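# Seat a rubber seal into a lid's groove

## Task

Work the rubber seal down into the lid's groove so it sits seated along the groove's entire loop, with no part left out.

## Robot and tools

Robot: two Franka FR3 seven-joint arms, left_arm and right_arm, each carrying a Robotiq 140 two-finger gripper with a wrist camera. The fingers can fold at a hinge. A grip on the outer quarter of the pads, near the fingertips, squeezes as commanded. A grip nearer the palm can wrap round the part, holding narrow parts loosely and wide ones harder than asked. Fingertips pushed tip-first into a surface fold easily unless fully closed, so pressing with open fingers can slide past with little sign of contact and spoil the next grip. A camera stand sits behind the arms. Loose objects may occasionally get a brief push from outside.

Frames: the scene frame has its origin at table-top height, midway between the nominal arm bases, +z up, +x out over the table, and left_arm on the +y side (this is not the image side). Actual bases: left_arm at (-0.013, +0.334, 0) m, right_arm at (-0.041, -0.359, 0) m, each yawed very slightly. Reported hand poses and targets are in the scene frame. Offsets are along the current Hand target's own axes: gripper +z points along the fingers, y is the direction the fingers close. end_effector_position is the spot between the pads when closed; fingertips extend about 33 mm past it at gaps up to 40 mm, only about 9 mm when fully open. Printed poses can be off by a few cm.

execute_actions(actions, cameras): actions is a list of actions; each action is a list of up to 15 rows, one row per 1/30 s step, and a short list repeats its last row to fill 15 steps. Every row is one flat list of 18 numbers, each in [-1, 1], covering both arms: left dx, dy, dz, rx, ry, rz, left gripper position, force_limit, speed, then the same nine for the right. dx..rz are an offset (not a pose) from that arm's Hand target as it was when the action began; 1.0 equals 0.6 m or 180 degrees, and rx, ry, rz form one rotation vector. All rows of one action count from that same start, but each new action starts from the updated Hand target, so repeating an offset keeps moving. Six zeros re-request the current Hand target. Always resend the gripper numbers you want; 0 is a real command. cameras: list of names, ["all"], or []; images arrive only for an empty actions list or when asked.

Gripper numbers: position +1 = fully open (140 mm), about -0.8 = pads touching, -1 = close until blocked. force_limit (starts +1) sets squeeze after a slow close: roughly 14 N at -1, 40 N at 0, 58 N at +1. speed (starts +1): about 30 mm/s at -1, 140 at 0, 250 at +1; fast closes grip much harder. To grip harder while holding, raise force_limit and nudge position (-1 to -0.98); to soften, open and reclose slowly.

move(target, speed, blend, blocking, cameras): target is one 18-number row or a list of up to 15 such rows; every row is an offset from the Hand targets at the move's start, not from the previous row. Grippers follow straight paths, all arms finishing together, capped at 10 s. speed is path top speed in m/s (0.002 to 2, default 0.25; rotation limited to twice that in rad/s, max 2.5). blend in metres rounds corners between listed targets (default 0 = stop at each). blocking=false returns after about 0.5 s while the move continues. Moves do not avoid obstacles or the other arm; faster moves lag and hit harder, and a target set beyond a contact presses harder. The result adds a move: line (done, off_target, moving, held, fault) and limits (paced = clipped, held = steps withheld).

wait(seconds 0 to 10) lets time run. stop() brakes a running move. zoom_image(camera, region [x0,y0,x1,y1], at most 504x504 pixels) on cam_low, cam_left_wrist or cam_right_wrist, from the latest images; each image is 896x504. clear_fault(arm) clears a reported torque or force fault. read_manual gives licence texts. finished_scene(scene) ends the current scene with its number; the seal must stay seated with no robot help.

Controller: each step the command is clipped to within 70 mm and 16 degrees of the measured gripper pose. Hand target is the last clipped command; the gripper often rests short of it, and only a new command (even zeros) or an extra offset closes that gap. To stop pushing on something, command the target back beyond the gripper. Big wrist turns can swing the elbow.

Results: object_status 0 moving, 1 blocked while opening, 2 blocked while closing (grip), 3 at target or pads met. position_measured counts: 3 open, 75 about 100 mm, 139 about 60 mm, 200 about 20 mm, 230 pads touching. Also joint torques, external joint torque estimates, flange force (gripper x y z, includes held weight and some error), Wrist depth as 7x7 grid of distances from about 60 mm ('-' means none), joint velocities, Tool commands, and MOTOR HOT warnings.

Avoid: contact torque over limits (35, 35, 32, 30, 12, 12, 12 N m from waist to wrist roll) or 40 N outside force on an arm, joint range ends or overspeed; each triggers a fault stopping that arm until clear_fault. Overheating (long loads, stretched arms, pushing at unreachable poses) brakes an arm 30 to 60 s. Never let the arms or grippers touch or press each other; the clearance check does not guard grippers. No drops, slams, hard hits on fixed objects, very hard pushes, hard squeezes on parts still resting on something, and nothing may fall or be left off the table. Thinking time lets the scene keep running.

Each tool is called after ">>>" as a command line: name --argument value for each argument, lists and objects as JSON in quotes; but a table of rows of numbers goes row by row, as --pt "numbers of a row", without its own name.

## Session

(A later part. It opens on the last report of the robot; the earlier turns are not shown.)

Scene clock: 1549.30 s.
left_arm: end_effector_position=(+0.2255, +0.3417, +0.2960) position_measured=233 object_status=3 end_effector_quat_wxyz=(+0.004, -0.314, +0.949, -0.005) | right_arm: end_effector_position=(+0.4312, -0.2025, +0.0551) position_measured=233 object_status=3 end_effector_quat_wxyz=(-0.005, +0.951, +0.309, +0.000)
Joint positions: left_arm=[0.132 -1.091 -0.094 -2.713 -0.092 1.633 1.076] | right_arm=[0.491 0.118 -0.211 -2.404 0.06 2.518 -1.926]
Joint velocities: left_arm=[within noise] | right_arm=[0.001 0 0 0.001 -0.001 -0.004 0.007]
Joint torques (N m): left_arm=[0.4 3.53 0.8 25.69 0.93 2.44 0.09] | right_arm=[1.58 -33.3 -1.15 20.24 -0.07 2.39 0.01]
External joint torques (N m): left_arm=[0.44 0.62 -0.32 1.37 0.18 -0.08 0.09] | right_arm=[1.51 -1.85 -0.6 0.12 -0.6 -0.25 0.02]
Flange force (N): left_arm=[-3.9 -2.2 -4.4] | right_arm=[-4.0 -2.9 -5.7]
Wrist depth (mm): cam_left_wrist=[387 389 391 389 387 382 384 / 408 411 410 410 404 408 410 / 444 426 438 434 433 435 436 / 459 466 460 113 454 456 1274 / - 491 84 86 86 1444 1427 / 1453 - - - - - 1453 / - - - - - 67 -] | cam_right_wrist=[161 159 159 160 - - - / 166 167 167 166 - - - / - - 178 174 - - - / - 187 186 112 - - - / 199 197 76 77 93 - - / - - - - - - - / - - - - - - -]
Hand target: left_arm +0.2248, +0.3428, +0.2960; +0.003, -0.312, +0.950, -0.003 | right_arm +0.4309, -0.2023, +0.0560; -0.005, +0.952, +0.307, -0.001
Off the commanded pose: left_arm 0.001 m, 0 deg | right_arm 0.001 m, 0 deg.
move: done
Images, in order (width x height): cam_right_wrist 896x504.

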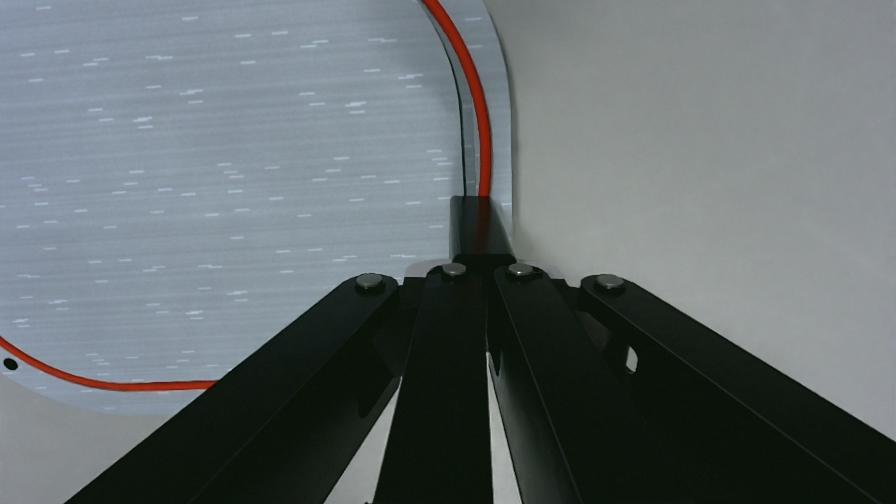

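>>> move --pt "0 0 0 0 0 0 -1 -0.5 0 0.2113 -0.1617 -0.4068 0 0 0 1 -0.5 0" --speed 0.3 --cameras '["cam_right_wrist"]'

>>> zoom_image --camera "cam_right_wrist" --region '[300, 150, 460, 260]'

>>> zoom_image --camera "cam_right_wrist" --region '[440, 150, 600, 260]'

>>> zoom_image --camera "cam_right_wrist" --region '[300, 250, 460, 360]'

>>> zoom_image --camera "cam_right_wrist" --region '[440, 250, 600, 360]'

Scene clock: 1622.53 s.
left_arm: end_effector_position=(+0.2255, +0.3417, +0.2960) position_measured=233 object_status=3 end_effector_quat_wxyz=(+0.004, -0.314, +0.949, -0.005) | right_arm: end_effector_position=(+0.4785, -0.0514, +0.3020) position_measured=3 object_status=3 end_effector_quat_wxyz=(-0.004, +0.950, +0.311, +0.002)
Joint positions: left_arm=[0.132 -1.091 -0.094 -2.713 -0.092 1.633 1.076] | right_arm=[0.609 0.127 -0.124 -1.697 0.024 1.828 -1.684]
Joint velocities: left_arm=[within noise] | right_arm=[0 0 0 0.001 0 -0.001 0.007]
Joint torques (N m): left_arm=[0.42 3.64 0.85 25.74 0.95 2.42 0.08] | right_arm=[1.09 -37.78 -1.22 25.77 1.39 2.39 0.23]
External joint torques (N m): left_arm=[0.42 0.69 -0.31 1.45 0.19 -0.1 0.08] | right_arm=[1.19 -0.73 -0.75 0.82 0.51 -0.26 0.23]
Flange force (N): left_arm=[-4.2 -2.4 -4.7] | right_arm=[1.4 -0.8 -2.7]
Wrist depth (mm): cam_left_wrist=[378 382 384 386 386 387 389 / 412 411 409 408 407 410 408 / 434 436 438 424 436 435 437 / 464 466 456 118 457 462 1309 / 1393 495 84 86 86 1346 1402 / 1508 - - - - - 1462 / - - - - - 67 -] | cam_right_wrist=[- - - - 391 1155 1166 / - - - 426 - 1155 1216 / - - - - - - 1265 / - 118 - 462 - 131 457 / - 102 - - - 122 97 / - - 531 - - 529 - / - - - - 570 - -]
Hand target: left_arm +0.2248, +0.3428, +0.2960; +0.003, -0.312, +0.950, -0.003 | right_arm +0.4780, -0.0517, +0.3012; -0.005, +0.952, +0.307, -0.001
Off the commanded pose: left_arm 0.001 m, 0 deg | right_arm 0.001 m, 0 deg.
move: done
Images, in order (width x height): cam_right_wrist 896x504.

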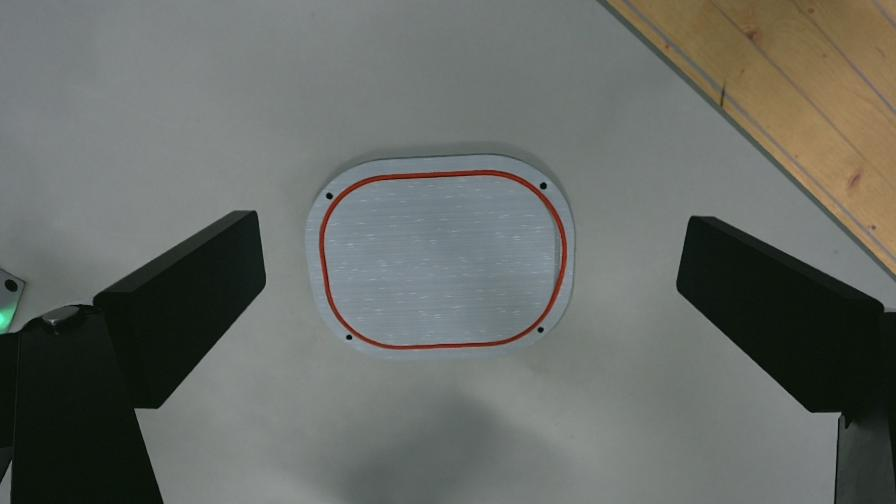

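Scaled by 3.150 from the camera's 896x504 image, which has a finer 1280x720 frame.

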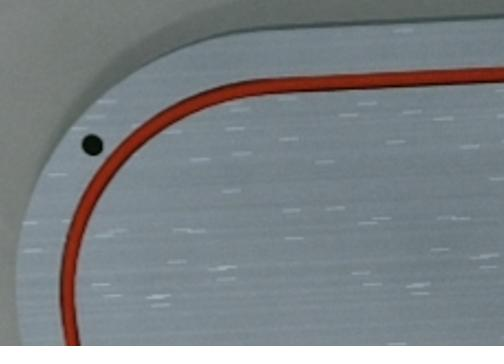

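Scaled by 3.150 from the camera's 896x504 image, which has a finer 1280x720 frame.

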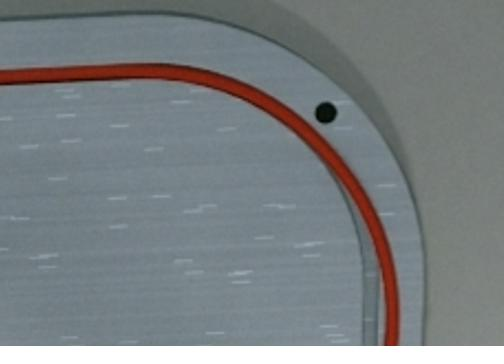

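Scaled by 3.150 from the camera's 896x504 image, which has a finer 1280x720 frame.

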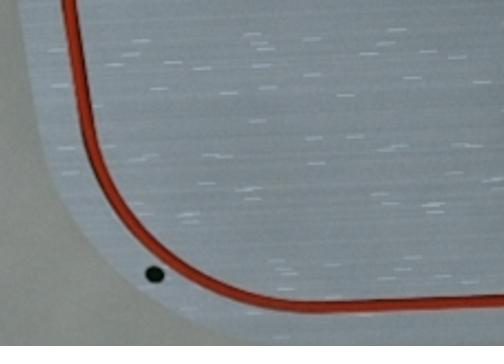

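Scaled by 3.150 from the camera's 896x504 image, which has a finer 1280x720 frame.

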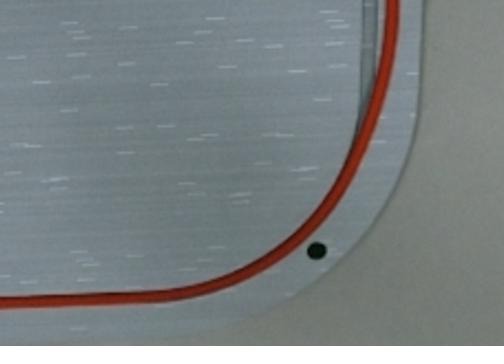

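>>> move --pt "0 0 0 0 0 0 -1 -0.5 0 -0.2602 0.1808 0.3853 0 0 -0.018 -1 -0.5 0" --speed 0.3 --cameras '["cam_right_wrist"]'

Scene clock: 1665.90 s.
left_arm: end_effector_position=(+0.2255, +0.3417, +0.2960) position_measured=233 object_status=3 end_effector_quat_wxyz=(+0.004, -0.314, +0.949, -0.005) | right_arm: end_effector_position=(+0.4140, -0.2280, +0.0700) position_measured=233 object_status=3 end_effector_quat_wxyz=(-0.004, +0.943, +0.333, +0.000)
Joint positions: left_arm=[0.132 -1.091 -0.094 -2.713 -0.092 1.633 1.076] | right_arm=[0.484 0.023 -0.245 -2.478 0.024 2.499 -1.99]
Joint velocities: left_arm=[within noise] | right_arm=[0 -0.001 0 0.002 -0.001 0.001 -0.007]
Joint torques (N m): left_arm=[0.47 3.58 0.86 25.77 0.94 2.43 0.13] | right_arm=[0.49 -28.59 -0.88 20.05 1.03 2.78 -0.2]
External joint torques (N m): left_arm=[0.49 0.65 -0.28 1.45 0.19 -0.09 0.13] | right_arm=[0.38 -0.34 -0.86 -0.2 0.49 0.16 -0.19]
Flange force (N): left_arm=[-4.2 -2.1 -4.7] | right_arm=[-1.3 0.4 0.3]
Wrist depth (mm): cam_left_wrist=[383 389 387 386 393 386 391 / 412 414 408 409 407 409 413 / 417 438 435 436 432 433 433 / 461 464 468 112 451 460 1309 / 1435 496 84 87 86 483 1427 / 1471 - - - - - - / - - - - - 68 -] | cam_right_wrist=[172 173 172 173 - - - / 182 182 182 184 - - - / - 192 192 191 204 205 - / 203 202 202 109 - - - / - 233 76 77 93 - - / - - - - - - - / - - - - - - -]
Hand target: left_arm +0.2248, +0.3428, +0.2960; +0.003, -0.312, +0.950, -0.003 | right_arm +0.4138, -0.2289, +0.0687; -0.005, +0.943, +0.334, +0.000
Off the commanded pose: left_arm 0.001 m, 0 deg | right_arm 0.002 m, 0 deg.
move: done
Images, in order (width x height): cam_right_wrist 896x504.

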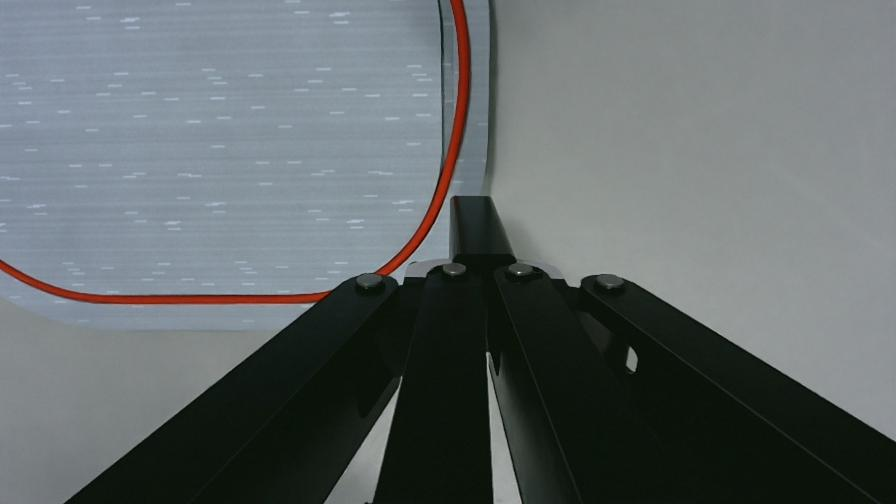

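>>> move --pt "0 0 0 0 0 0 -1 -0.5 0 0.0167 -0.0225 0.0212 0 0 0 -1 -0.5 0" --pt "0 0 0 0 0 0 -1 -0.5 0 0.0167 -0.0225 0.0462 0 0 0 -1 -0.5 0" --pt "0 0 0 0 0 0 -1 -0.5 0 0.0167 -0.0225 0.0212 0 0 0 -1 -0.5 0" --pt "0 0 0 0 0 0 -1 -0.5 0 0.0333 -0.0158 0.0212 0 0 0 -1 -0.5 0" --pt "0 0 0 0 0 0 -1 -0.5 0 0.0333 -0.0158 0.0395 0 0 0 -1 -0.5 0" --pt "0 0 0 0 0 0 -1 -0.5 0 0.0333 -0.0208 0.0395 0 0 0 -1 -0.5 0" --pt "0 0 0 0 0 0 -1 -0.5 0 0.0333 -0.0208 0.0462 0 0 0 -1 -0.5 0" --pt "0 0 0 0 0 0 -1 -0.5 0 0.0333 -0.0208 0.0212 0 0 0 -1 -0.5 0" --pt "0 0 0 0 0 0 -1 -0.5 0 0.05 -0.0108 0.0212 0 0 0 -1 -0.5 0" --pt "0 0 0 0 0 0 -1 -0.5 0 0.05 -0.0108 0.0395 0 0 0 -1 -0.5 0" --pt "0 0 0 0 0 0 -1 -0.5 0 0.05 -0.02 0.0395 0 0 0 -1 -0.5 0" --pt "0 0 0 0 0 0 -1 -0.5 0 0.05 -0.02 0.0462 0 0 0 -1 -0.5 0" --pt "0 0 0 0 0 0 -1 -0.5 0 0.05 -0.02 0.0212 0 0 0 -1 -0.5 0" --speed '[0.1,0.03,0.06,0.1,0.03,0.02,0.02,0.06,0.1,0.03,0.02,0.02,0.06]' --cameras '["cam_right_wrist"]'

Scene clock: 1698.57 s.
left_arm: end_effector_position=(+0.2255, +0.3417, +0.2960) position_measured=233 object_status=3 end_effector_quat_wxyz=(+0.004, -0.314, +0.949, -0.005) | right_arm: end_effector_position=(+0.4299, -0.2009, +0.0553) position_measured=233 object_status=3 end_effector_quat_wxyz=(-0.005, +0.942, +0.335, +0.000)
Joint positions: left_arm=[0.132 -1.091 -0.094 -2.713 -0.092 1.633 1.076] | right_arm=[0.502 0.116 -0.218 -2.406 0.061 2.518 -1.979]
Joint velocities: left_arm=[within noise] | right_arm=[0 0 0.001 0 -0.001 -0.005 0.005]
Joint torques (N m): left_arm=[0.5 3.6 0.78 25.75 0.93 2.43 0.07] | right_arm=[1.66 -33.21 -1.22 20.28 0.03 2.41 0.13]
External joint torques (N m): left_arm=[0.51 0.62 -0.37 1.47 0.18 -0.08 0.07] | right_arm=[1.67 -1.85 -0.58 0.23 -0.5 -0.22 0.13]
Flange force (N): left_arm=[-4.0 -2.3 -4.6] | right_arm=[-3.5 -3.4 -5.7]
Wrist depth (mm): cam_left_wrist=[385 389 391 389 386 387 387 / 409 409 405 413 412 410 410 / 436 440 458 434 434 432 435 / 458 466 456 113 457 462 1274 / 1444 485 84 86 86 1410 1462 / 1471 - - - - - - / - - - - - 67 -] | cam_right_wrist=[161 159 159 158 172 173 - / 166 167 168 167 - - - / 178 179 177 174 - - - / 187 186 186 117 110 - - / - - 76 77 93 - - / - - - - - - - / - - - - - - -]
Hand target: left_arm +0.2248, +0.3428, +0.2960; +0.003, -0.312, +0.950, -0.003 | right_arm +0.4295, -0.2006, +0.0562; -0.005, +0.943, +0.334, +0.000
Off the commanded pose: left_arm 0.001 m, 0 deg | right_arm 0.001 m, 0 deg.
move: done
Images, in order (width x height): cam_right_wrist 896x504.

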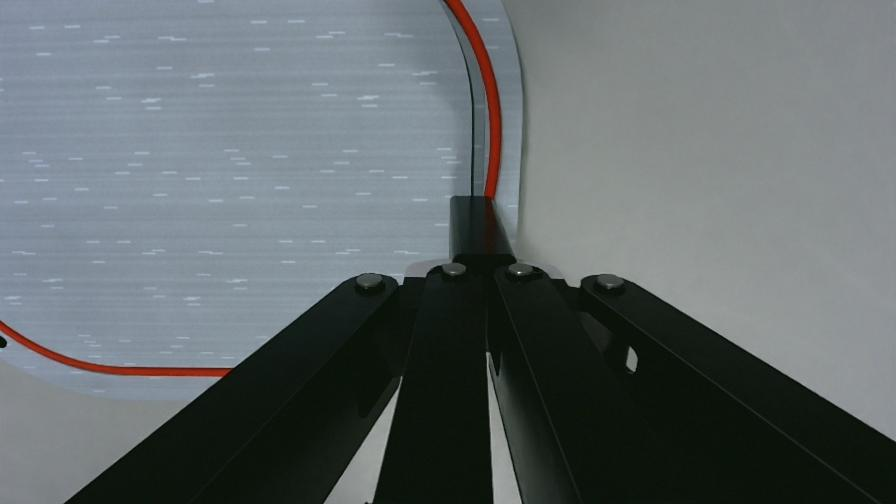

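>>> move --pt "0 0 0 0 0 0 -1 -0.5 0 0 0.0175 0 0 0 0 -1 -0.5 0" --pt "0 0 0 0 0 0 -1 -0.5 0 0 0.0175 0.0183 0 0 0 -1 -0.5 0" --pt "0 0 0 0 0 0 -1 -0.5 0 0 0.0075 0.0183 0 0 0 -1 -0.5 0" --pt "0 0 0 0 0 0 -1 -0.5 0 0 0.0075 0.0253 0 0 0 -1 -0.5 0" --speed '[0.1,0.03,0.02,0.02]' --cameras '["cam_right_wrist"]'

Scene clock: 1745.27 s.
left_arm: end_effector_position=(+0.2255, +0.3417, +0.2960) position_measured=233 object_status=3 end_effector_quat_wxyz=(+0.004, -0.314, +0.949, -0.005) | right_arm: end_effector_position=(+0.4343, -0.2054, +0.0508) position_measured=233 object_status=3 end_effector_quat_wxyz=(-0.006, +0.942, +0.334, +0.001)
Joint positions: left_arm=[0.132 -1.091 -0.094 -2.713 -0.092 1.633 1.076] | right_arm=[0.493 0.132 -0.22 -2.4 0.071 2.529 -1.997]
Joint torques (N m): left_arm=[0.42 3.59 0.86 25.73 0.93 2.43 0.09] | right_arm=[2.8 -21.15 0.93 17.61 1.61 5.77 0.08]
External joint torques (N m): left_arm=[0.45 0.63 -0.26 1.41 0.18 -0.09 0.09] | right_arm=[2.82 10.63 1.67 -2.36 1.09 3.13 0.08]
Flange force (N): left_arm=[-4.0 -2.1 -4.5] | right_arm=[15.7 1.7 33.9]
Wrist depth (mm): cam_left_wrist=[389 387 383 385 389 392 387 / 407 408 401 410 406 399 411 / 437 437 434 432 432 - 434 / 469 464 457 113 451 473 1302 / 1385 488 84 87 86 489 1418 / 1453 - - - - - 1471 / - - - - - 67 -] | cam_right_wrist=[155 156 155 156 - - - / 164 163 166 163 - 173 - / 172 172 173 172 - - 180 / 183 182 180 109 - - 192 / 193 196 76 77 93 - - / - - - - - - - / - - - - - - -]
Hand target: left_arm +0.2248, +0.3428, +0.2960; +0.003, -0.312, +0.950, -0.003 | right_arm +0.4323, -0.2040, +0.0410; -0.005, +0.943, +0.334, +0.000
Off the commanded pose: left_arm 0.001 m, 0 deg | right_arm 0.010 m, 0 deg.
move: off_target (right_arm)
Images, in order (width x height): cam_right_wrist 896x504.

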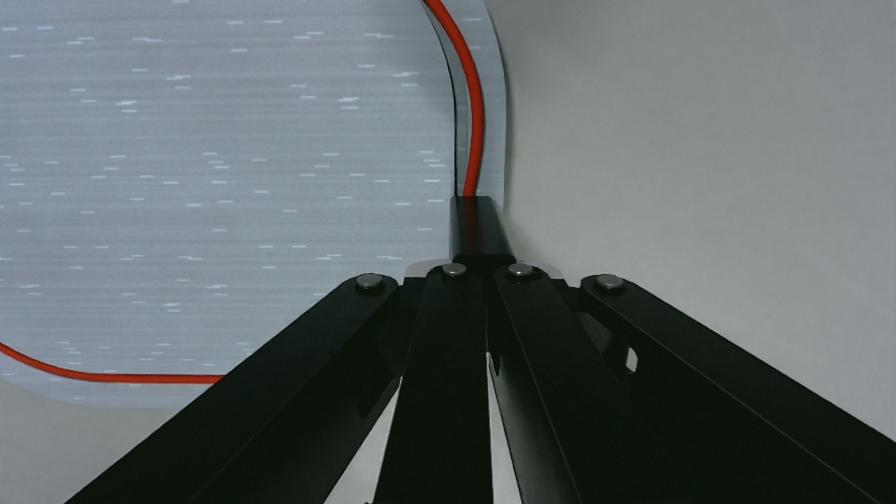

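>>> move --pt "0 0 0 0 0 0 -1 -0.5 0 0 0 -0.0113 0 0 0 -1 -0.5 0" --pt "0 0 0 0 0 0 -1 -0.5 0 0 -0.01 -0.0113 0 0 0 -1 -0.5 0" --pt "0 0 0 0 0 0 -1 -0.5 0 0 -0.01 -0.0042 0 0 0 -1 -0.5 0" --speed '[0.03,0.02,0.02]' --cameras '["cam_right_wrist"]'

Scene clock: 1757.00 s.
left_arm: end_effector_position=(+0.2255, +0.3417, +0.2960) position_measured=233 object_status=3 end_effector_quat_wxyz=(+0.004, -0.314, +0.949, -0.005) | right_arm: end_effector_position=(+0.4319, -0.2006, +0.0516) position_measured=233 object_status=3 end_effector_quat_wxyz=(-0.006, +0.942, +0.334, +0.003)
Joint positions: left_arm=[0.132 -1.091 -0.094 -2.713 -0.092 1.633 1.076] | right_arm=[0.503 0.126 -0.219 -2.406 0.068 2.534 -1.983]
Joint torques (N m): left_arm=[0.49 3.58 0.81 25.74 0.94 2.43 0.12] | right_arm=[2.56 -24.08 0.67 17.46 1.23 4.44 0.17]
External joint torques (N m): left_arm=[0.46 0.67 -0.36 1.44 0.18 -0.08 0.12] | right_arm=[2.56 7.53 1.36 -2.52 0.7 1.79 0.17]
Flange force (N): left_arm=[-4.1 -2.4 -4.6] | right_arm=[9.1 -0.9 23.1]
Wrist depth (mm): cam_left_wrist=[387 388 384 387 387 387 383 / 408 409 412 413 409 405 412 / 431 436 432 427 432 432 432 / 457 458 463 113 462 459 1302 / 1410 491 84 86 86 481 1402 / 1508 - - - - - 1410 / - - - - - 68 -] | cam_right_wrist=[- 156 156 157 - - - / 163 164 163 163 - - - / - 175 173 171 - - - / 183 - 179 122 - - - / 194 200 76 77 93 - - / - - - - - - - / - - - - - - -]
Hand target: left_arm +0.2248, +0.3428, +0.2960; +0.003, -0.312, +0.950, -0.003 | right_arm +0.4285, -0.1993, +0.0436; -0.005, +0.943, +0.334, +0.000
Off the commanded pose: left_arm 0.001 m, 0 deg | right_arm 0.009 m, 0 deg.
move: off_target (right_arm)
Images, in order (width x height): cam_right_wrist 896x504.

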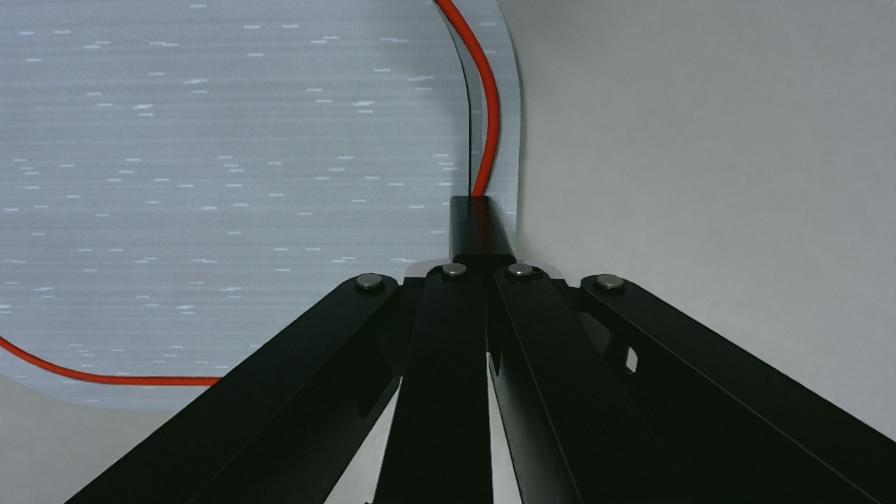

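>>> move --pt "0 0 0 0 0 0 -1 -0.5 0 0.003 0.0052 -0.0307 0 0 0 -1 -0.5 0" --pt "0 0 0 0 0 0 -1 -0.5 0 0.0363 0.0193 -0.0307 0 0 0 -0.443 -0.5 0.5" --pt "0 0 0 0 0 0 -1 -0.5 0 0.0363 0.0193 -0.0095 0 0 0 -0.443 -0.5 0.5" --pt "0 0 0 0 0 0 -1 -0.5 0 0.0363 0.0193 -0.0095 0 0 0 -1 -0.5 -1" --speed '[0.06,0.08,0.035,0.03]' --cameras '["cam_right_wrist"]'

Scene clock: 1901.17 s.
left_arm: end_effector_position=(+0.2255, +0.3417, +0.2960) position_measured=233 object_status=3 end_effector_quat_wxyz=(+0.004, -0.314, +0.949, -0.005) | right_arm: end_effector_position=(+0.4529, -0.1945, +0.0503) position_measured=226 object_status=0 end_effector_quat_wxyz=(-0.004, +0.943, +0.333, +0.000)
Joint positions: left_arm=[0.132 -1.091 -0.094 -2.713 -0.092 1.633 1.076] | right_arm=[0.5 0.186 -0.217 -2.324 0.082 2.503 -1.99]
Joint torques (N m): left_arm=[0.46 3.6 0.81 25.7 0.94 2.42 0.07] | right_arm=[0.72 -34.39 -1.44 20.22 1 2.77 -0.24]
External joint torques (N m): left_arm=[0.47 0.66 -0.36 1.46 0.18 -0.08 0.07] | right_arm=[0.65 -0.68 -0.47 0.06 0.46 0.16 -0.24]
Flange force (N): left_arm=[-4.1 -2.4 -4.7] | right_arm=[-1.4 -0.4 -0.8]
Wrist depth (mm): cam_left_wrist=[377 382 387 389 384 384 387 / 413 408 410 409 410 409 409 / 432 436 430 431 433 440 439 / 472 461 462 118 456 464 1281 / 1402 - 84 86 86 1369 1480 / 1462 - - - - - 1402 / - - - - - 67 -] | cam_right_wrist=[154 154 154 - - - - / - 162 162 162 - - - / 171 172 172 169 - - - / 181 181 179 113 189 - - / 192 - 76 - 93 - - / 202 - - - - - - / - - - - - - -]
Hand target: left_arm +0.2248, +0.3428, +0.2960; +0.003, -0.312, +0.950, -0.003 | right_arm +0.4528, -0.1946, +0.0492; -0.005, +0.943, +0.334, +0.000
Off the commanded pose: left_arm 0.001 m, 0 deg | right_arm 0.001 m, 0 deg.
move: done
Images, in order (width x height): cam_right_wrist 896x504.

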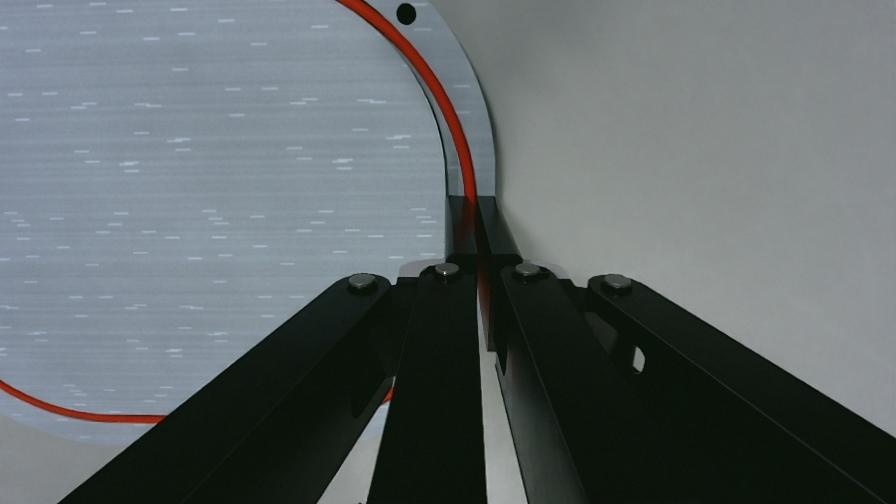

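>>> move --pt "0 0 0 0 0 0 -1 -0.5 0 0 -0.0125 0 0 0 0 -1 -0.5 -1" --pt "0 0 0 0 0 0 -1 -0.5 0 0 -0.0125 0.0087 0 0 0 -1 -0.5 -1" --speed '[0.02,0.02]' --cameras '["cam_right_wrist"]'

Scene clock: 1908.73 s.
left_arm: end_effector_position=(+0.2255, +0.3417, +0.2960) position_measured=233 object_status=3 end_effector_quat_wxyz=(+0.004, -0.314, +0.949, -0.005) | right_arm: end_effector_position=(+0.4507, -0.1914, +0.0500) position_measured=226 object_status=2 end_effector_quat_wxyz=(-0.005, +0.943, +0.334, +0.001)
Joint positions: left_arm=[0.132 -1.091 -0.094 -2.713 -0.092 1.633 1.076] | right_arm=[0.506 0.182 -0.216 -2.332 0.082 2.511 -1.985]
Joint torques (N m): left_arm=[0.48 3.62 0.77 25.8 0.92 2.42 0.1] | right_arm=[2.78 -28.77 0.67 18.57 1.51 4.02 0.08]
External joint torques (N m): left_arm=[0.49 0.75 -0.42 1.47 0.17 -0.1 0.1] | right_arm=[2.68 4.83 1.59 -1.61 0.98 1.39 0.08]
Flange force (N): left_arm=[-4.3 -2.6 -4.7] | right_arm=[5.9 -2.2 15.1]
Wrist depth (mm): cam_left_wrist=[384 387 386 382 387 385 385 / - 410 403 412 412 405 409 / - 436 443 436 435 431 437 / 475 455 464 113 460 461 1331 / 1393 488 84 86 86 1369 1410 / 1489 - - - - - 1369 / - - - - - 68 -] | cam_right_wrist=[154 155 154 156 - 165 - / 160 162 162 161 - - - / 171 170 170 169 - - - / 180 - 180 123 - - - / 192 189 76 - 93 - 202 / 202 - - - - - - / - - - - - - -]
Hand target: left_arm +0.2248, +0.3428, +0.2960; +0.003, -0.312, +0.950, -0.003 | right_arm +0.4480, -0.1888, +0.0441; -0.005, +0.943, +0.334, +0.000
Off the commanded pose: left_arm 0.001 m, 0 deg | right_arm 0.007 m, 0 deg.
move: off_target (right_arm)
Images, in order (width x height): cam_right_wrist 896x504.

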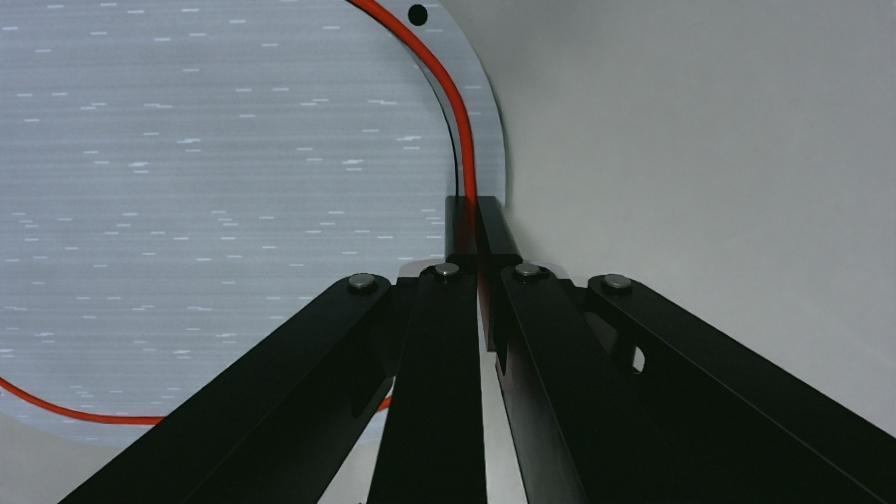

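>>> move --pt "0 0 0 0 0 0 -1 -0.5 0 0 0 -0.0108 0 0 0 -1 -0.5 -1" --pt "0 0 0 0 0 0 -1 -0.5 0 0 -0.002 -0.0108 0 0 0 -1 -0.5 -1" --speed '[0.02,0.02]' --cameras '["cam_right_wrist"]'

Scene clock: 1917.97 s.
left_arm: end_effector_position=(+0.2255, +0.3417, +0.2960) position_measured=233 object_status=3 end_effector_quat_wxyz=(+0.004, -0.314, +0.949, -0.005) | right_arm: end_effector_position=(+0.4486, -0.1885, +0.0501) position_measured=226 object_status=2 end_effector_quat_wxyz=(-0.005, +0.942, +0.335, +0.000)
Joint positions: left_arm=[0.132 -1.091 -0.094 -2.713 -0.092 1.633 1.076] | right_arm=[0.511 0.18 -0.215 -2.334 0.082 2.509 -1.981]
Joint velocities: left_arm=[within noise] | right_arm=[0.006 -0.002 0 0 0 -0.001 0.003]
Joint torques (N m): left_arm=[0.52 3.59 0.85 25.69 0.95 2.44 0.08] | right_arm=[1.56 -35.87 -1.5 19.9 0.21 2.46 0.09]
External joint torques (N m): left_arm=[0.53 0.59 -0.31 1.5 0.19 -0.06 0.08] | right_arm=[1.46 -2.34 -0.61 -0.28 -0.32 -0.17 0.09]
Flange force (N): left_arm=[-4.0 -2.2 -4.7] | right_arm=[-6.2 -4.1 -6.2]
Wrist depth (mm): cam_left_wrist=[381 389 394 396 386 389 388 / 417 410 407 409 420 405 410 / 436 431 440 434 436 439 435 / 465 474 469 118 454 459 1354 / 1393 - 84 87 86 1499 1302 / 1453 - - - - - - / - - - - - 68 -] | cam_right_wrist=[154 154 155 156 - - - / - 162 164 164 - 174 - / 171 174 171 169 183 183 - / 179 182 179 113 100 187 - / 193 190 76 - 93 - - / - - - - - - - / - - - - - - -]
Hand target: left_arm +0.2248, +0.3428, +0.2960; +0.003, -0.312, +0.950, -0.003 | right_arm +0.4473, -0.1879, +0.0505; -0.005, +0.943, +0.334, +0.000
Off the commanded pose: left_arm 0.001 m, 0 deg | right_arm 0.001 m, 0 deg.
move: done
Images, in order (width x height): cam_right_wrist 896x504.

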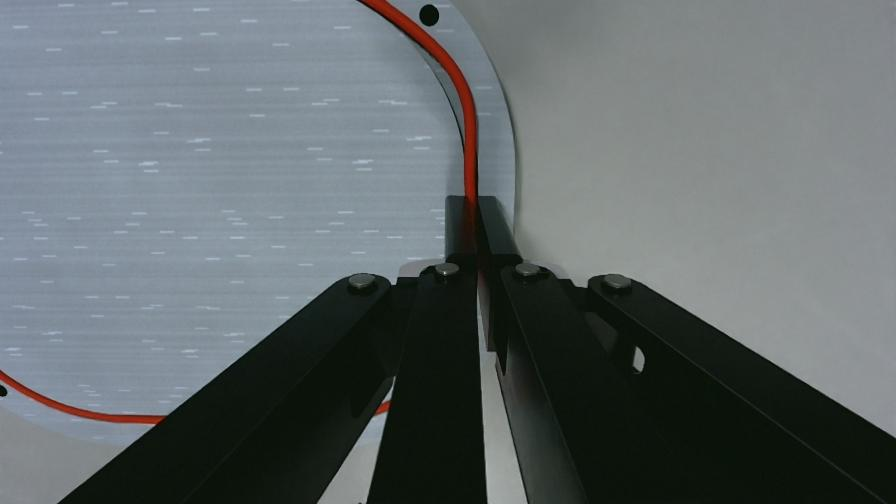

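>>> move --pt "0 0 0 0 0 0 -1 -0.5 0 0 0.001 0.0117 0 0 0 -1 -0.5 -1" --speed '[0.015]' --cameras '["cam_right_wrist"]'

Scene clock: 1923.57 s.
left_arm: end_effector_position=(+0.2255, +0.3417, +0.2960) position_measured=233 object_status=3 end_effector_quat_wxyz=(+0.004, -0.314, +0.949, -0.005) | right_arm: end_effector_position=(+0.4488, -0.1885, +0.0487) position_measured=226 object_status=2 end_effector_quat_wxyz=(-0.005, +0.943, +0.334, +0.001)
Joint positions: left_arm=[0.132 -1.091 -0.094 -2.713 -0.092 1.633 1.076] | right_arm=[0.511 0.183 -0.215 -2.334 0.083 2.513 -1.98]
Joint torques (N m): left_arm=[0.48 3.61 0.83 25.75 0.94 2.42 0.13] | right_arm=[1.33 -29.1 -0.48 19.1 1.33 3.91 -0.07]
External joint torques (N m): left_arm=[0.5 0.68 -0.31 1.41 0.19 -0.1 0.13] | right_arm=[1.36 4.56 0.56 -1.02 0.8 1.28 -0.07]
Flange force (N): left_arm=[-4.2 -2.2 -4.6] | right_arm=[6.5 0.7 14.0]
Wrist depth (mm): cam_left_wrist=[383 387 389 386 389 386 387 / 422 413 407 401 407 409 410 / 422 433 432 439 436 433 434 / 475 462 452 113 456 459 1324 / 499 497 84 86 86 1339 1362 / 1462 - - - - - - / - - - - - 68 -] | cam_right_wrist=[153 153 155 156 - 161 - / 159 162 161 162 172 - - / 170 170 169 167 - - - / 180 179 179 122 187 - - / 191 190 76 - 93 - - / - - - - - - - / - - - - - - -]
Hand target: left_arm +0.2248, +0.3428, +0.2960; +0.003, -0.312, +0.950, -0.003 | right_arm +0.4477, -0.1883, +0.0435; -0.005, +0.943, +0.334, +0.000
Off the commanded pose: left_arm 0.001 m, 0 deg | right_arm 0.005 m, 0 deg.
move: off_target (right_arm)
Images, in order (width x height): cam_right_wrist 896x504.

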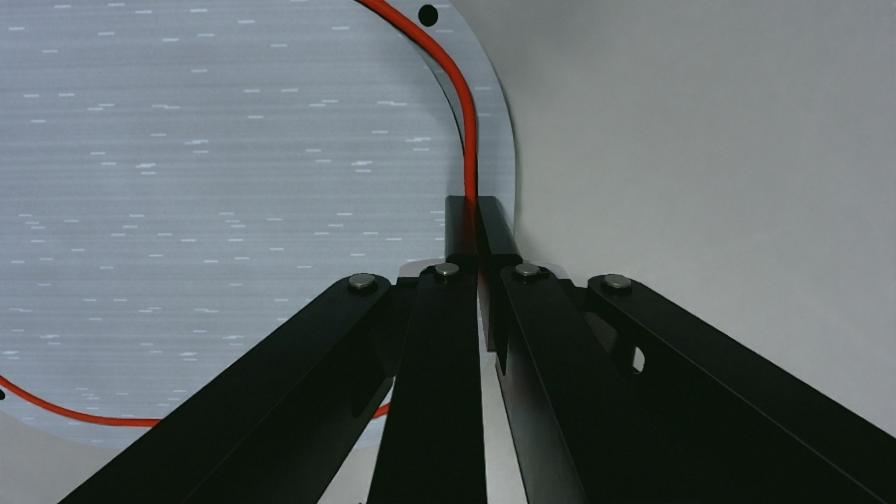

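>>> move --pt "0 0 0 0 0 0 -1 -0.5 0 0 0 0.0042 0 0 0 -1 -0.5 -1" --pt "0 0 0 0 0 0 -1 -0.5 0 0 0 0.0042 0 0 0 -0.70 -0.5 -1" --pt "0 0 0 0 0 0 -1 -0.5 0 0 0 -0.005 0 0 0 -0.70 -0.5 -1" --speed '[0.015,0.015,0.03]' --cameras '["cam_right_wrist"]'

Scene clock: 1937.13 s.
left_arm: end_effector_position=(+0.2255, +0.3417, +0.2960) position_measured=233 object_status=3 end_effector_quat_wxyz=(+0.004, -0.314, +0.949, -0.005) | right_arm: end_effector_position=(+0.4491, -0.1886, +0.0482) position_measured=217 object_status=3 end_effector_quat_wxyz=(-0.006, +0.943, +0.333, +0.001)
Joint positions: left_arm=[0.132 -1.091 -0.094 -2.713 -0.092 1.633 1.076] | right_arm=[0.51 0.185 -0.215 -2.334 0.086 2.515 -1.98]
Joint torques (N m): left_arm=[0.5 3.65 0.81 25.71 0.95 2.42 0.09] | right_arm=[1.61 -32.88 -1.17 19.65 0.17 3.02 0.02]
External joint torques (N m): left_arm=[0.49 0.62 -0.35 1.49 0.19 -0.08 0.09] | right_arm=[1.58 0.74 -0.18 -0.4 -0.36 0.4 0.02]
Flange force (N): left_arm=[-4.0 -2.3 -4.7] | right_arm=[-0.1 -2.1 2.0]
Wrist depth (mm): cam_left_wrist=[392 387 387 393 387 389 383 / 398 408 408 403 411 405 398 / 429 432 434 436 436 433 435 / 466 462 457 118 456 455 - / 1402 494 84 86 86 463 1537 / 1518 - - - - - - / - - - - - 67 -] | cam_right_wrist=[152 153 151 154 - - - / 159 161 161 160 - - - / 171 169 170 167 - 185 - / - 179 176 135 112 - - / - 187 89 181 97 91 - / - - 76 - - - - / - - - - - 73 -]
Hand target: left_arm +0.2248, +0.3428, +0.2960; +0.003, -0.312, +0.950, -0.003 | right_arm +0.4477, -0.1883, +0.0465; -0.005, +0.943, +0.334, +0.000
Off the commanded pose: left_arm 0.001 m, 0 deg | right_arm 0.002 m, 0 deg.
move: done; target 2's new numbers were sent with right_arm's hand 0.008 m and 0 deg from that target
Images, in order (width x height): cam_right_wrist 896x504.

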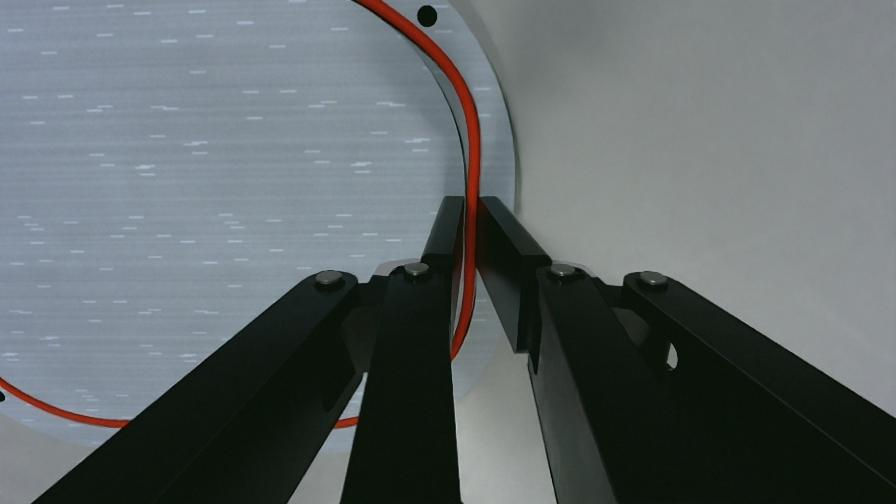

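>>> move --pt "0 0 0 0 0 0 -1 -0.5 0 0 0 -0.0333 0 0 0 -0.7 -0.5 -1" --pt "0 0 0 0 0 0 -1 -0.5 0 0 0.0405 -0.0333 0.1222 0 0 -1 -0.5 0" --pt "0 0 0 0 0 0 -1 -0.5 0 0 0.0405 -0.0012 0.1222 0 0 -1 -0.5 0" --speed '[0.05,0.15,0.03]' --cameras '["cam_right_wrist"]'

Scene clock: 1997.53 s.
left_arm: end_effector_position=(+0.2255, +0.3417, +0.2960) position_measured=233 object_status=3 end_effector_quat_wxyz=(+0.004, -0.314, +0.949, -0.005) | right_arm: end_effector_position=(+0.4617, -0.2071, +0.0493) position_measured=234 object_status=3 end_effector_quat_wxyz=(-0.185, +0.925, +0.326, -0.067)
Joint positions: left_arm=[0.132 -1.091 -0.094 -2.713 -0.092 1.633 1.076] | right_arm=[0.203 0.349 -0.115 -2.071 0.451 2.151 -2.421]
Joint velocities: left_arm=[within noise] | right_arm=[0 0 -0.001 0 0.001 0 -0.007]
Joint torques (N m): left_arm=[0.48 3.58 0.89 25.74 0.92 2.44 0.12] | right_arm=[0.71 -39.47 -0.89 20.76 1.38 2.74 -0.27]
External joint torques (N m): left_arm=[0.52 0.66 -0.24 1.42 0.17 -0.08 0.12] | right_arm=[0.75 0.53 0 -0.08 0.62 1.1 -0.23]
Flange force (N): left_arm=[-4.2 -2.1 -4.6] | right_arm=[0.0 -0.1 4.0]
Wrist depth (mm): cam_left_wrist=[384 387 387 398 395 387 387 / 412 426 407 409 410 409 408 / - 435 438 430 431 432 432 / 456 463 456 113 456 460 1274 / 1410 488 84 87 86 1402 1385 / 1527 - - - - - 1369 / - - - - - 67 -] | cam_right_wrist=[- - 175 160 159 - - / 240 209 182 170 - - 132 / - 223 199 174 164 - 139 / - - 211 122 - - - / - 267 76 77 93 - - / - - - - - - - / - - - - - - -]
Hand target: left_arm +0.2248, +0.3428, +0.2960; +0.003, -0.312, +0.950, -0.003 | right_arm +0.4630, -0.2072, +0.0470; -0.185, +0.924, +0.328, -0.064
Off the commanded pose: left_arm 0.001 m, 0 deg | right_arm 0.003 m, 0 deg.
move: done
Images, in order (width x height): cam_right_wrist 896x504.

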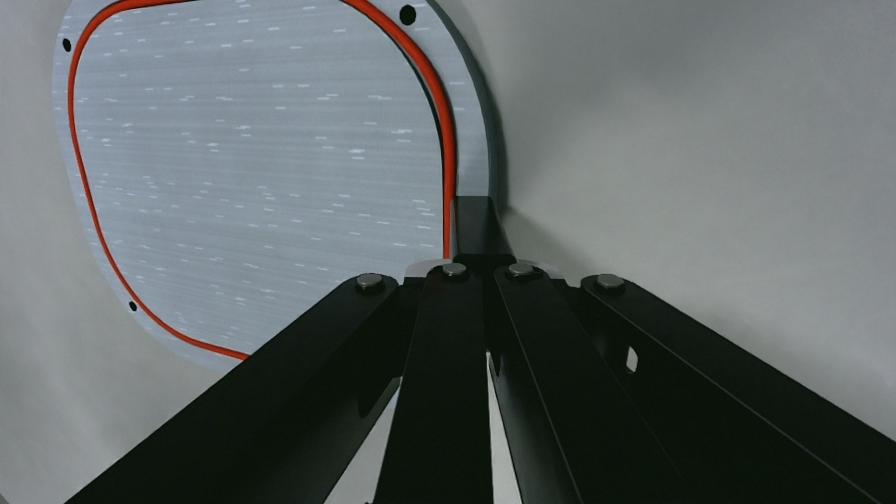

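>>> move --pt "0 0 0 0 0 0 -1 -0.5 0 0 -0.019 0.0077 0 0 0 -1 -0.5 0" --pt "0 0 0 0 0 0 -1 -0.5 0 0 -0.0283 0.015 0 0 0 -1 -0.5 0" --speed '[0.02,0.015]' --cameras '["cam_right_wrist"]'

Scene clock: 2011.63 s.
left_arm: end_effector_position=(+0.2255, +0.3417, +0.2960) position_measured=233 object_status=3 end_effector_quat_wxyz=(+0.004, -0.314, +0.949, -0.005) | right_arm: end_effector_position=(+0.4593, -0.2002, +0.0493) position_measured=234 object_status=3 end_effector_quat_wxyz=(-0.180, +0.926, +0.327, -0.056)
Joint positions: left_arm=[0.132 -1.091 -0.094 -2.713 -0.092 1.633 1.076] | right_arm=[0.212 0.327 -0.106 -2.106 0.456 2.191 -2.415]
Joint velocities: left_arm=[within noise] | right_arm=[0 0 0 0 -0.001 0.002 0.006]
Joint torques (N m): left_arm=[0.47 3.6 0.8 25.79 0.93 2.43 0.11] | right_arm=[4.64 -37.47 3.03 17.55 2.19 0.44 0.2]
External joint torques (N m): left_arm=[0.48 0.59 -0.36 1.55 0.17 -0.07 0.11] | right_arm=[4.65 1.8 3.74 -3.2 1.47 -1.27 0.23]
Flange force (N): left_arm=[-4.0 -2.3 -4.8] | right_arm=[-1.9 -8.9 6.8]
Wrist depth (mm): cam_left_wrist=[383 389 382 387 391 384 382 / 409 407 400 409 412 407 409 / 436 432 432 435 433 430 436 / 463 462 441 118 450 467 1331 / 1427 495 84 86 86 - 1385 / 1499 - - - - - 1508 / - - - - - 68 -] | cam_right_wrist=[- 203 174 166 - 138 132 / 233 213 182 170 - 145 131 / - 225 - 176 171 - - / - 228 207 117 174 - - / - - 76 77 93 - - / - - - - - - - / - - - - - - -]
Hand target: left_arm +0.2248, +0.3428, +0.2960; +0.003, -0.312, +0.950, -0.003 | right_arm +0.4509, -0.1923, +0.0452; -0.185, +0.924, +0.328, -0.064
Off the commanded pose: left_arm 0.001 m, 0 deg | right_arm 0.012 m, 1 deg.
move: off_target (right_arm)
Images, in order (width x height): cam_right_wrist 896x504.

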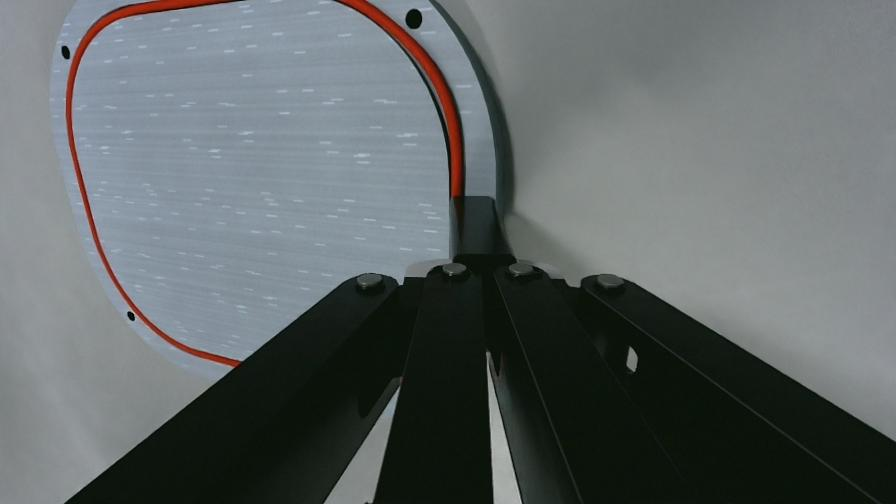

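>>> move --pt "0 0 0 0 0 0 -1 -0.5 0 0 -0.0173 0.0106 0 0 0 -1 -0.5 0" --speed '[0.015]' --cameras '["cam_right_wrist"]'

Scene clock: 2021.20 s.
left_arm: end_effector_position=(+0.2255, +0.3417, +0.2960) position_measured=233 object_status=3 end_effector_quat_wxyz=(+0.004, -0.314, +0.949, -0.005) | right_arm: end_effector_position=(+0.4548, -0.1913, +0.0493) position_measured=234 object_status=3 end_effector_quat_wxyz=(-0.179, +0.926, +0.327, -0.053)
Joint positions: left_arm=[0.132 -1.091 -0.094 -2.713 -0.092 1.633 1.076] | right_arm=[0.22 0.314 -0.094 -2.128 0.462 2.213 -2.404]
Joint velocities: left_arm=[within noise] | right_arm=[0 -0.001 0 -0.001 0.001 0.004 0.005]
Joint torques (N m): left_arm=[0.46 3.57 0.83 25.78 0.94 2.42 0.12] | right_arm=[5.15 -35.19 3.63 15.43 2.07 0.1 0.21]
External joint torques (N m): left_arm=[0.47 0.62 -0.32 1.51 0.18 -0.09 0.12] | right_arm=[5.15 3.66 4.2 -5.29 1.38 -1.64 0.24]
Flange force (N): left_arm=[-4.1 -2.2 -4.8] | right_arm=[-4.2 -9.8 10.5]
Wrist depth (mm): cam_left_wrist=[382 386 389 386 389 371 385 / 416 409 407 408 407 412 408 / 426 436 439 429 437 432 440 / 461 465 463 118 459 449 1324 / 1418 499 84 86 86 1385 1410 / 1499 - - - - - - / - - - - - 68 -] | cam_right_wrist=[- - 175 - - - - / - - 183 171 156 - - / 254 226 194 175 - - - / - - 201 117 168 - - / - - 76 77 93 - - / - - - - - - - / - - - - - - -]
Hand target: left_arm +0.2248, +0.3428, +0.2960; +0.003, -0.312, +0.950, -0.003 | right_arm +0.4434, -0.1830, +0.0433; -0.185, +0.924, +0.328, -0.064
Off the commanded pose: left_arm 0.001 m, 0 deg | right_arm 0.015 m, 1 deg.
move: off_target (right_arm)
Images, in order (width x height): cam_right_wrist 896x504.

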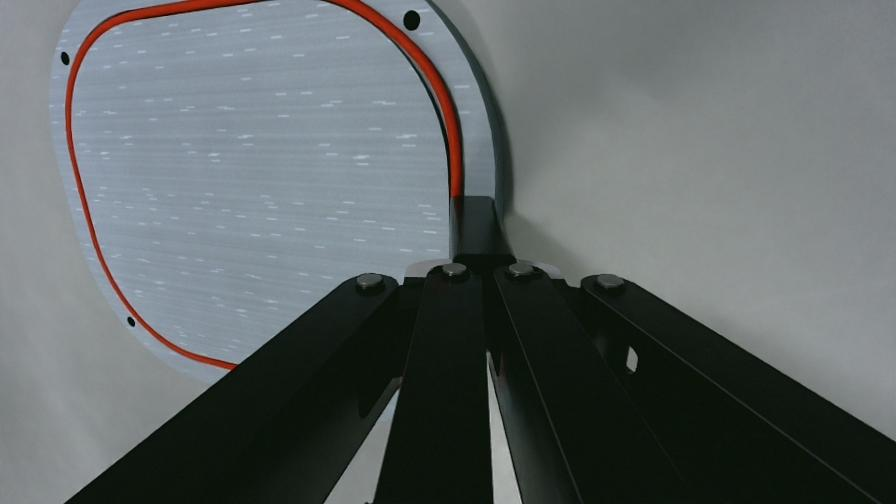

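>>> move --pt "0 0 0 0 0 0 -1 -0.5 0 0.006 0.0173 -0.0178 0 0 0 -1 -0.5 0" --pt "0 0 0 0 0 0 -1 -0.5 0 0.006 0.0048 -0.0487 0 0 0 -1 -0.5 0" --speed '[0.03,0.04]' --cameras '["cam_right_wrist"]'

Scene clock: 2038.93 s.
left_arm: end_effector_position=(+0.2255, +0.3417, +0.2960) position_measured=233 object_status=3 end_effector_quat_wxyz=(+0.004, -0.314, +0.949, -0.005) | right_arm: end_effector_position=(+0.4552, -0.1915, +0.0682) position_measured=234 object_status=3 end_effector_quat_wxyz=(-0.185, +0.924, +0.329, -0.063)
Joint positions: left_arm=[0.132 -1.091 -0.094 -2.713 -0.092 1.633 1.076] | right_arm=[0.216 0.299 -0.1 -2.093 0.444 2.141 -2.388]
Joint velocities: left_arm=[within noise] | right_arm=[0.001 -0.001 0 0.002 -0.001 -0.004 0.007]
Joint torques (N m): left_arm=[0.43 3.55 0.82 25.76 0.91 2.42 0.1] | right_arm=[1.57 -40.7 -1.41 21.63 0.34 1.25 0.2]
External joint torques (N m): left_arm=[0.39 0.55 -0.37 1.55 0.15 -0.08 0.1] | right_arm=[1.62 -1.67 -0.79 0.32 -0.46 -0.44 0.24]
Flange force (N): left_arm=[-3.7 -2.4 -4.8] | right_arm=[-1.6 -3.9 -3.6]
Wrist depth (mm): cam_left_wrist=[388 391 386 394 385 384 387 / 410 407 407 410 409 406 407 / - - 429 432 430 427 414 / 464 478 463 118 455 466 1331 / 1410 494 84 87 86 1354 1385 / 1518 - - - - - - / - - - - - 68 -] | cam_right_wrist=[- - 196 183 - 159 144 / - 235 210 190 - - - / - - 217 198 - 166 161 / - - 230 117 103 173 163 / - - 76 77 93 - - / - - - - - - - / - - - - - - -]
Hand target: left_arm +0.2248, +0.3428, +0.2960; +0.003, -0.312, +0.950, -0.003 | right_arm +0.4548, -0.1915, +0.0692; -0.185, +0.924, +0.328, -0.064
Off the commanded pose: left_arm 0.001 m, 0 deg | right_arm 0.001 m, 0 deg.
move: done
Images, in order (width x height): cam_right_wrist 896x504.

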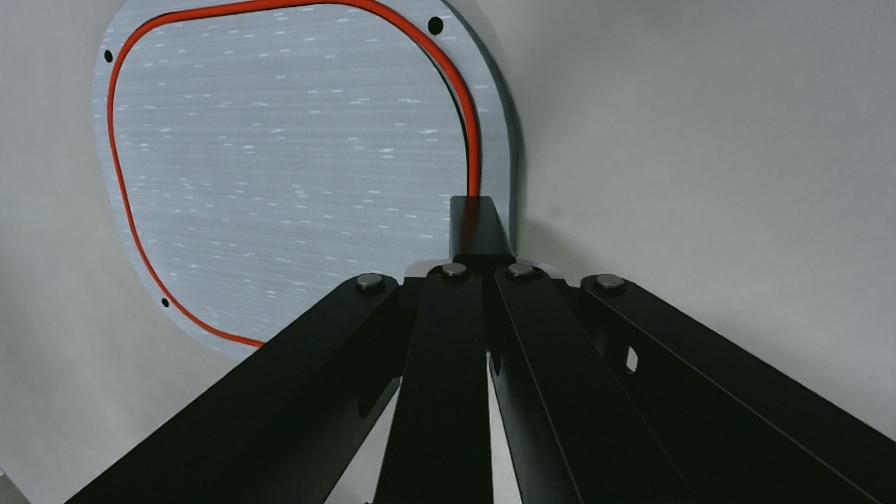

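>>> move --pt "0 0 0 0 0 0 -1 -0.5 0 -0.05 0.01 -0.005 -0.1222 0 0 -1 -0.5 0" --speed '[0.2]' --cameras '["cam_right_wrist"]'

Scene clock: 2046.20 s.
left_arm: end_effector_position=(+0.2255, +0.3417, +0.2960) position_measured=233 object_status=3 end_effector_quat_wxyz=(+0.004, -0.314, +0.949, -0.005) | right_arm: end_effector_position=(+0.4351, -0.2157, +0.0689) position_measured=234 object_status=3 end_effector_quat_wxyz=(-0.006, +0.942, +0.336, -0.002)
Joint positions: left_arm=[0.132 -1.091 -0.094 -2.713 -0.092 1.633 1.076] | right_arm=[0.42 0.089 -0.169 -2.394 0.042 2.476 -1.998]
Joint velocities: left_arm=[within noise] | right_arm=[0 -0.001 0 -0.001 -0.001 0 0.008]
Joint torques (N m): left_arm=[0.43 3.61 0.88 25.74 0.93 2.41 0.08] | right_arm=[1.54 -33.06 -1.28 20.27 0.05 2.74 0.14]
External joint torques (N m): left_arm=[0.43 0.71 -0.27 1.39 0.17 -0.11 0.09] | right_arm=[1.48 -1.83 -0.98 -0.36 -0.51 0.11 0.15]
Flange force (N): left_arm=[-4.2 -2.3 -4.5] | right_arm=[-5.6 -3.7 -4.0]
Wrist depth (mm): cam_left_wrist=[379 389 389 384 384 382 387 / 406 410 411 411 406 412 406 / 435 436 449 429 434 434 430 / 468 461 464 117 450 457 1302 / 1354 480 84 86 86 1385 1393 / 1480 - - - - - 1480 / - - - - - 67 -] | cam_right_wrist=[- 172 172 - - - - / 181 181 180 - - - - / 191 191 189 190 - - - / 200 201 205 112 109 - - / - - 76 77 93 - - / - - - - - - - / - - - - - - -]
Hand target: left_arm +0.2248, +0.3428, +0.2960; +0.003, -0.312, +0.950, -0.003 | right_arm +0.4357, -0.2156, +0.0696; -0.005, +0.943, +0.334, +0.000
Off the commanded pose: left_arm 0.001 m, 0 deg | right_arm 0.001 m, 0 deg.
move: done
Images, in order (width x height): cam_right_wrist 896x504.

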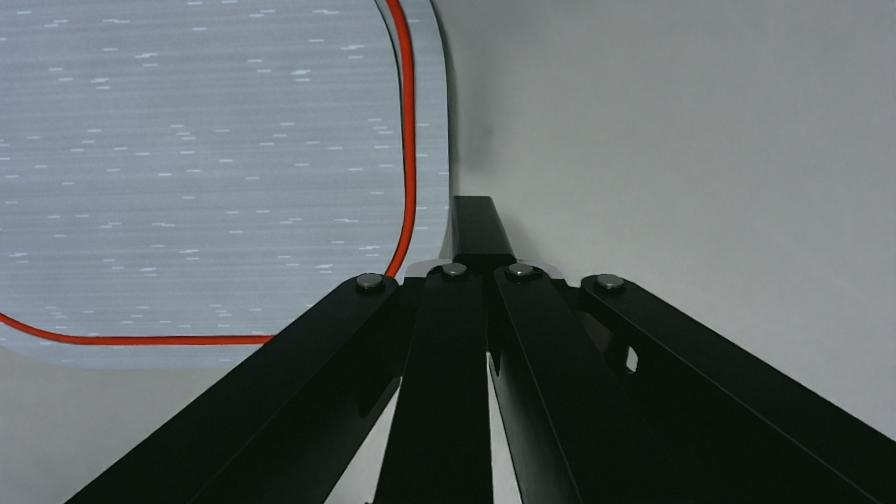

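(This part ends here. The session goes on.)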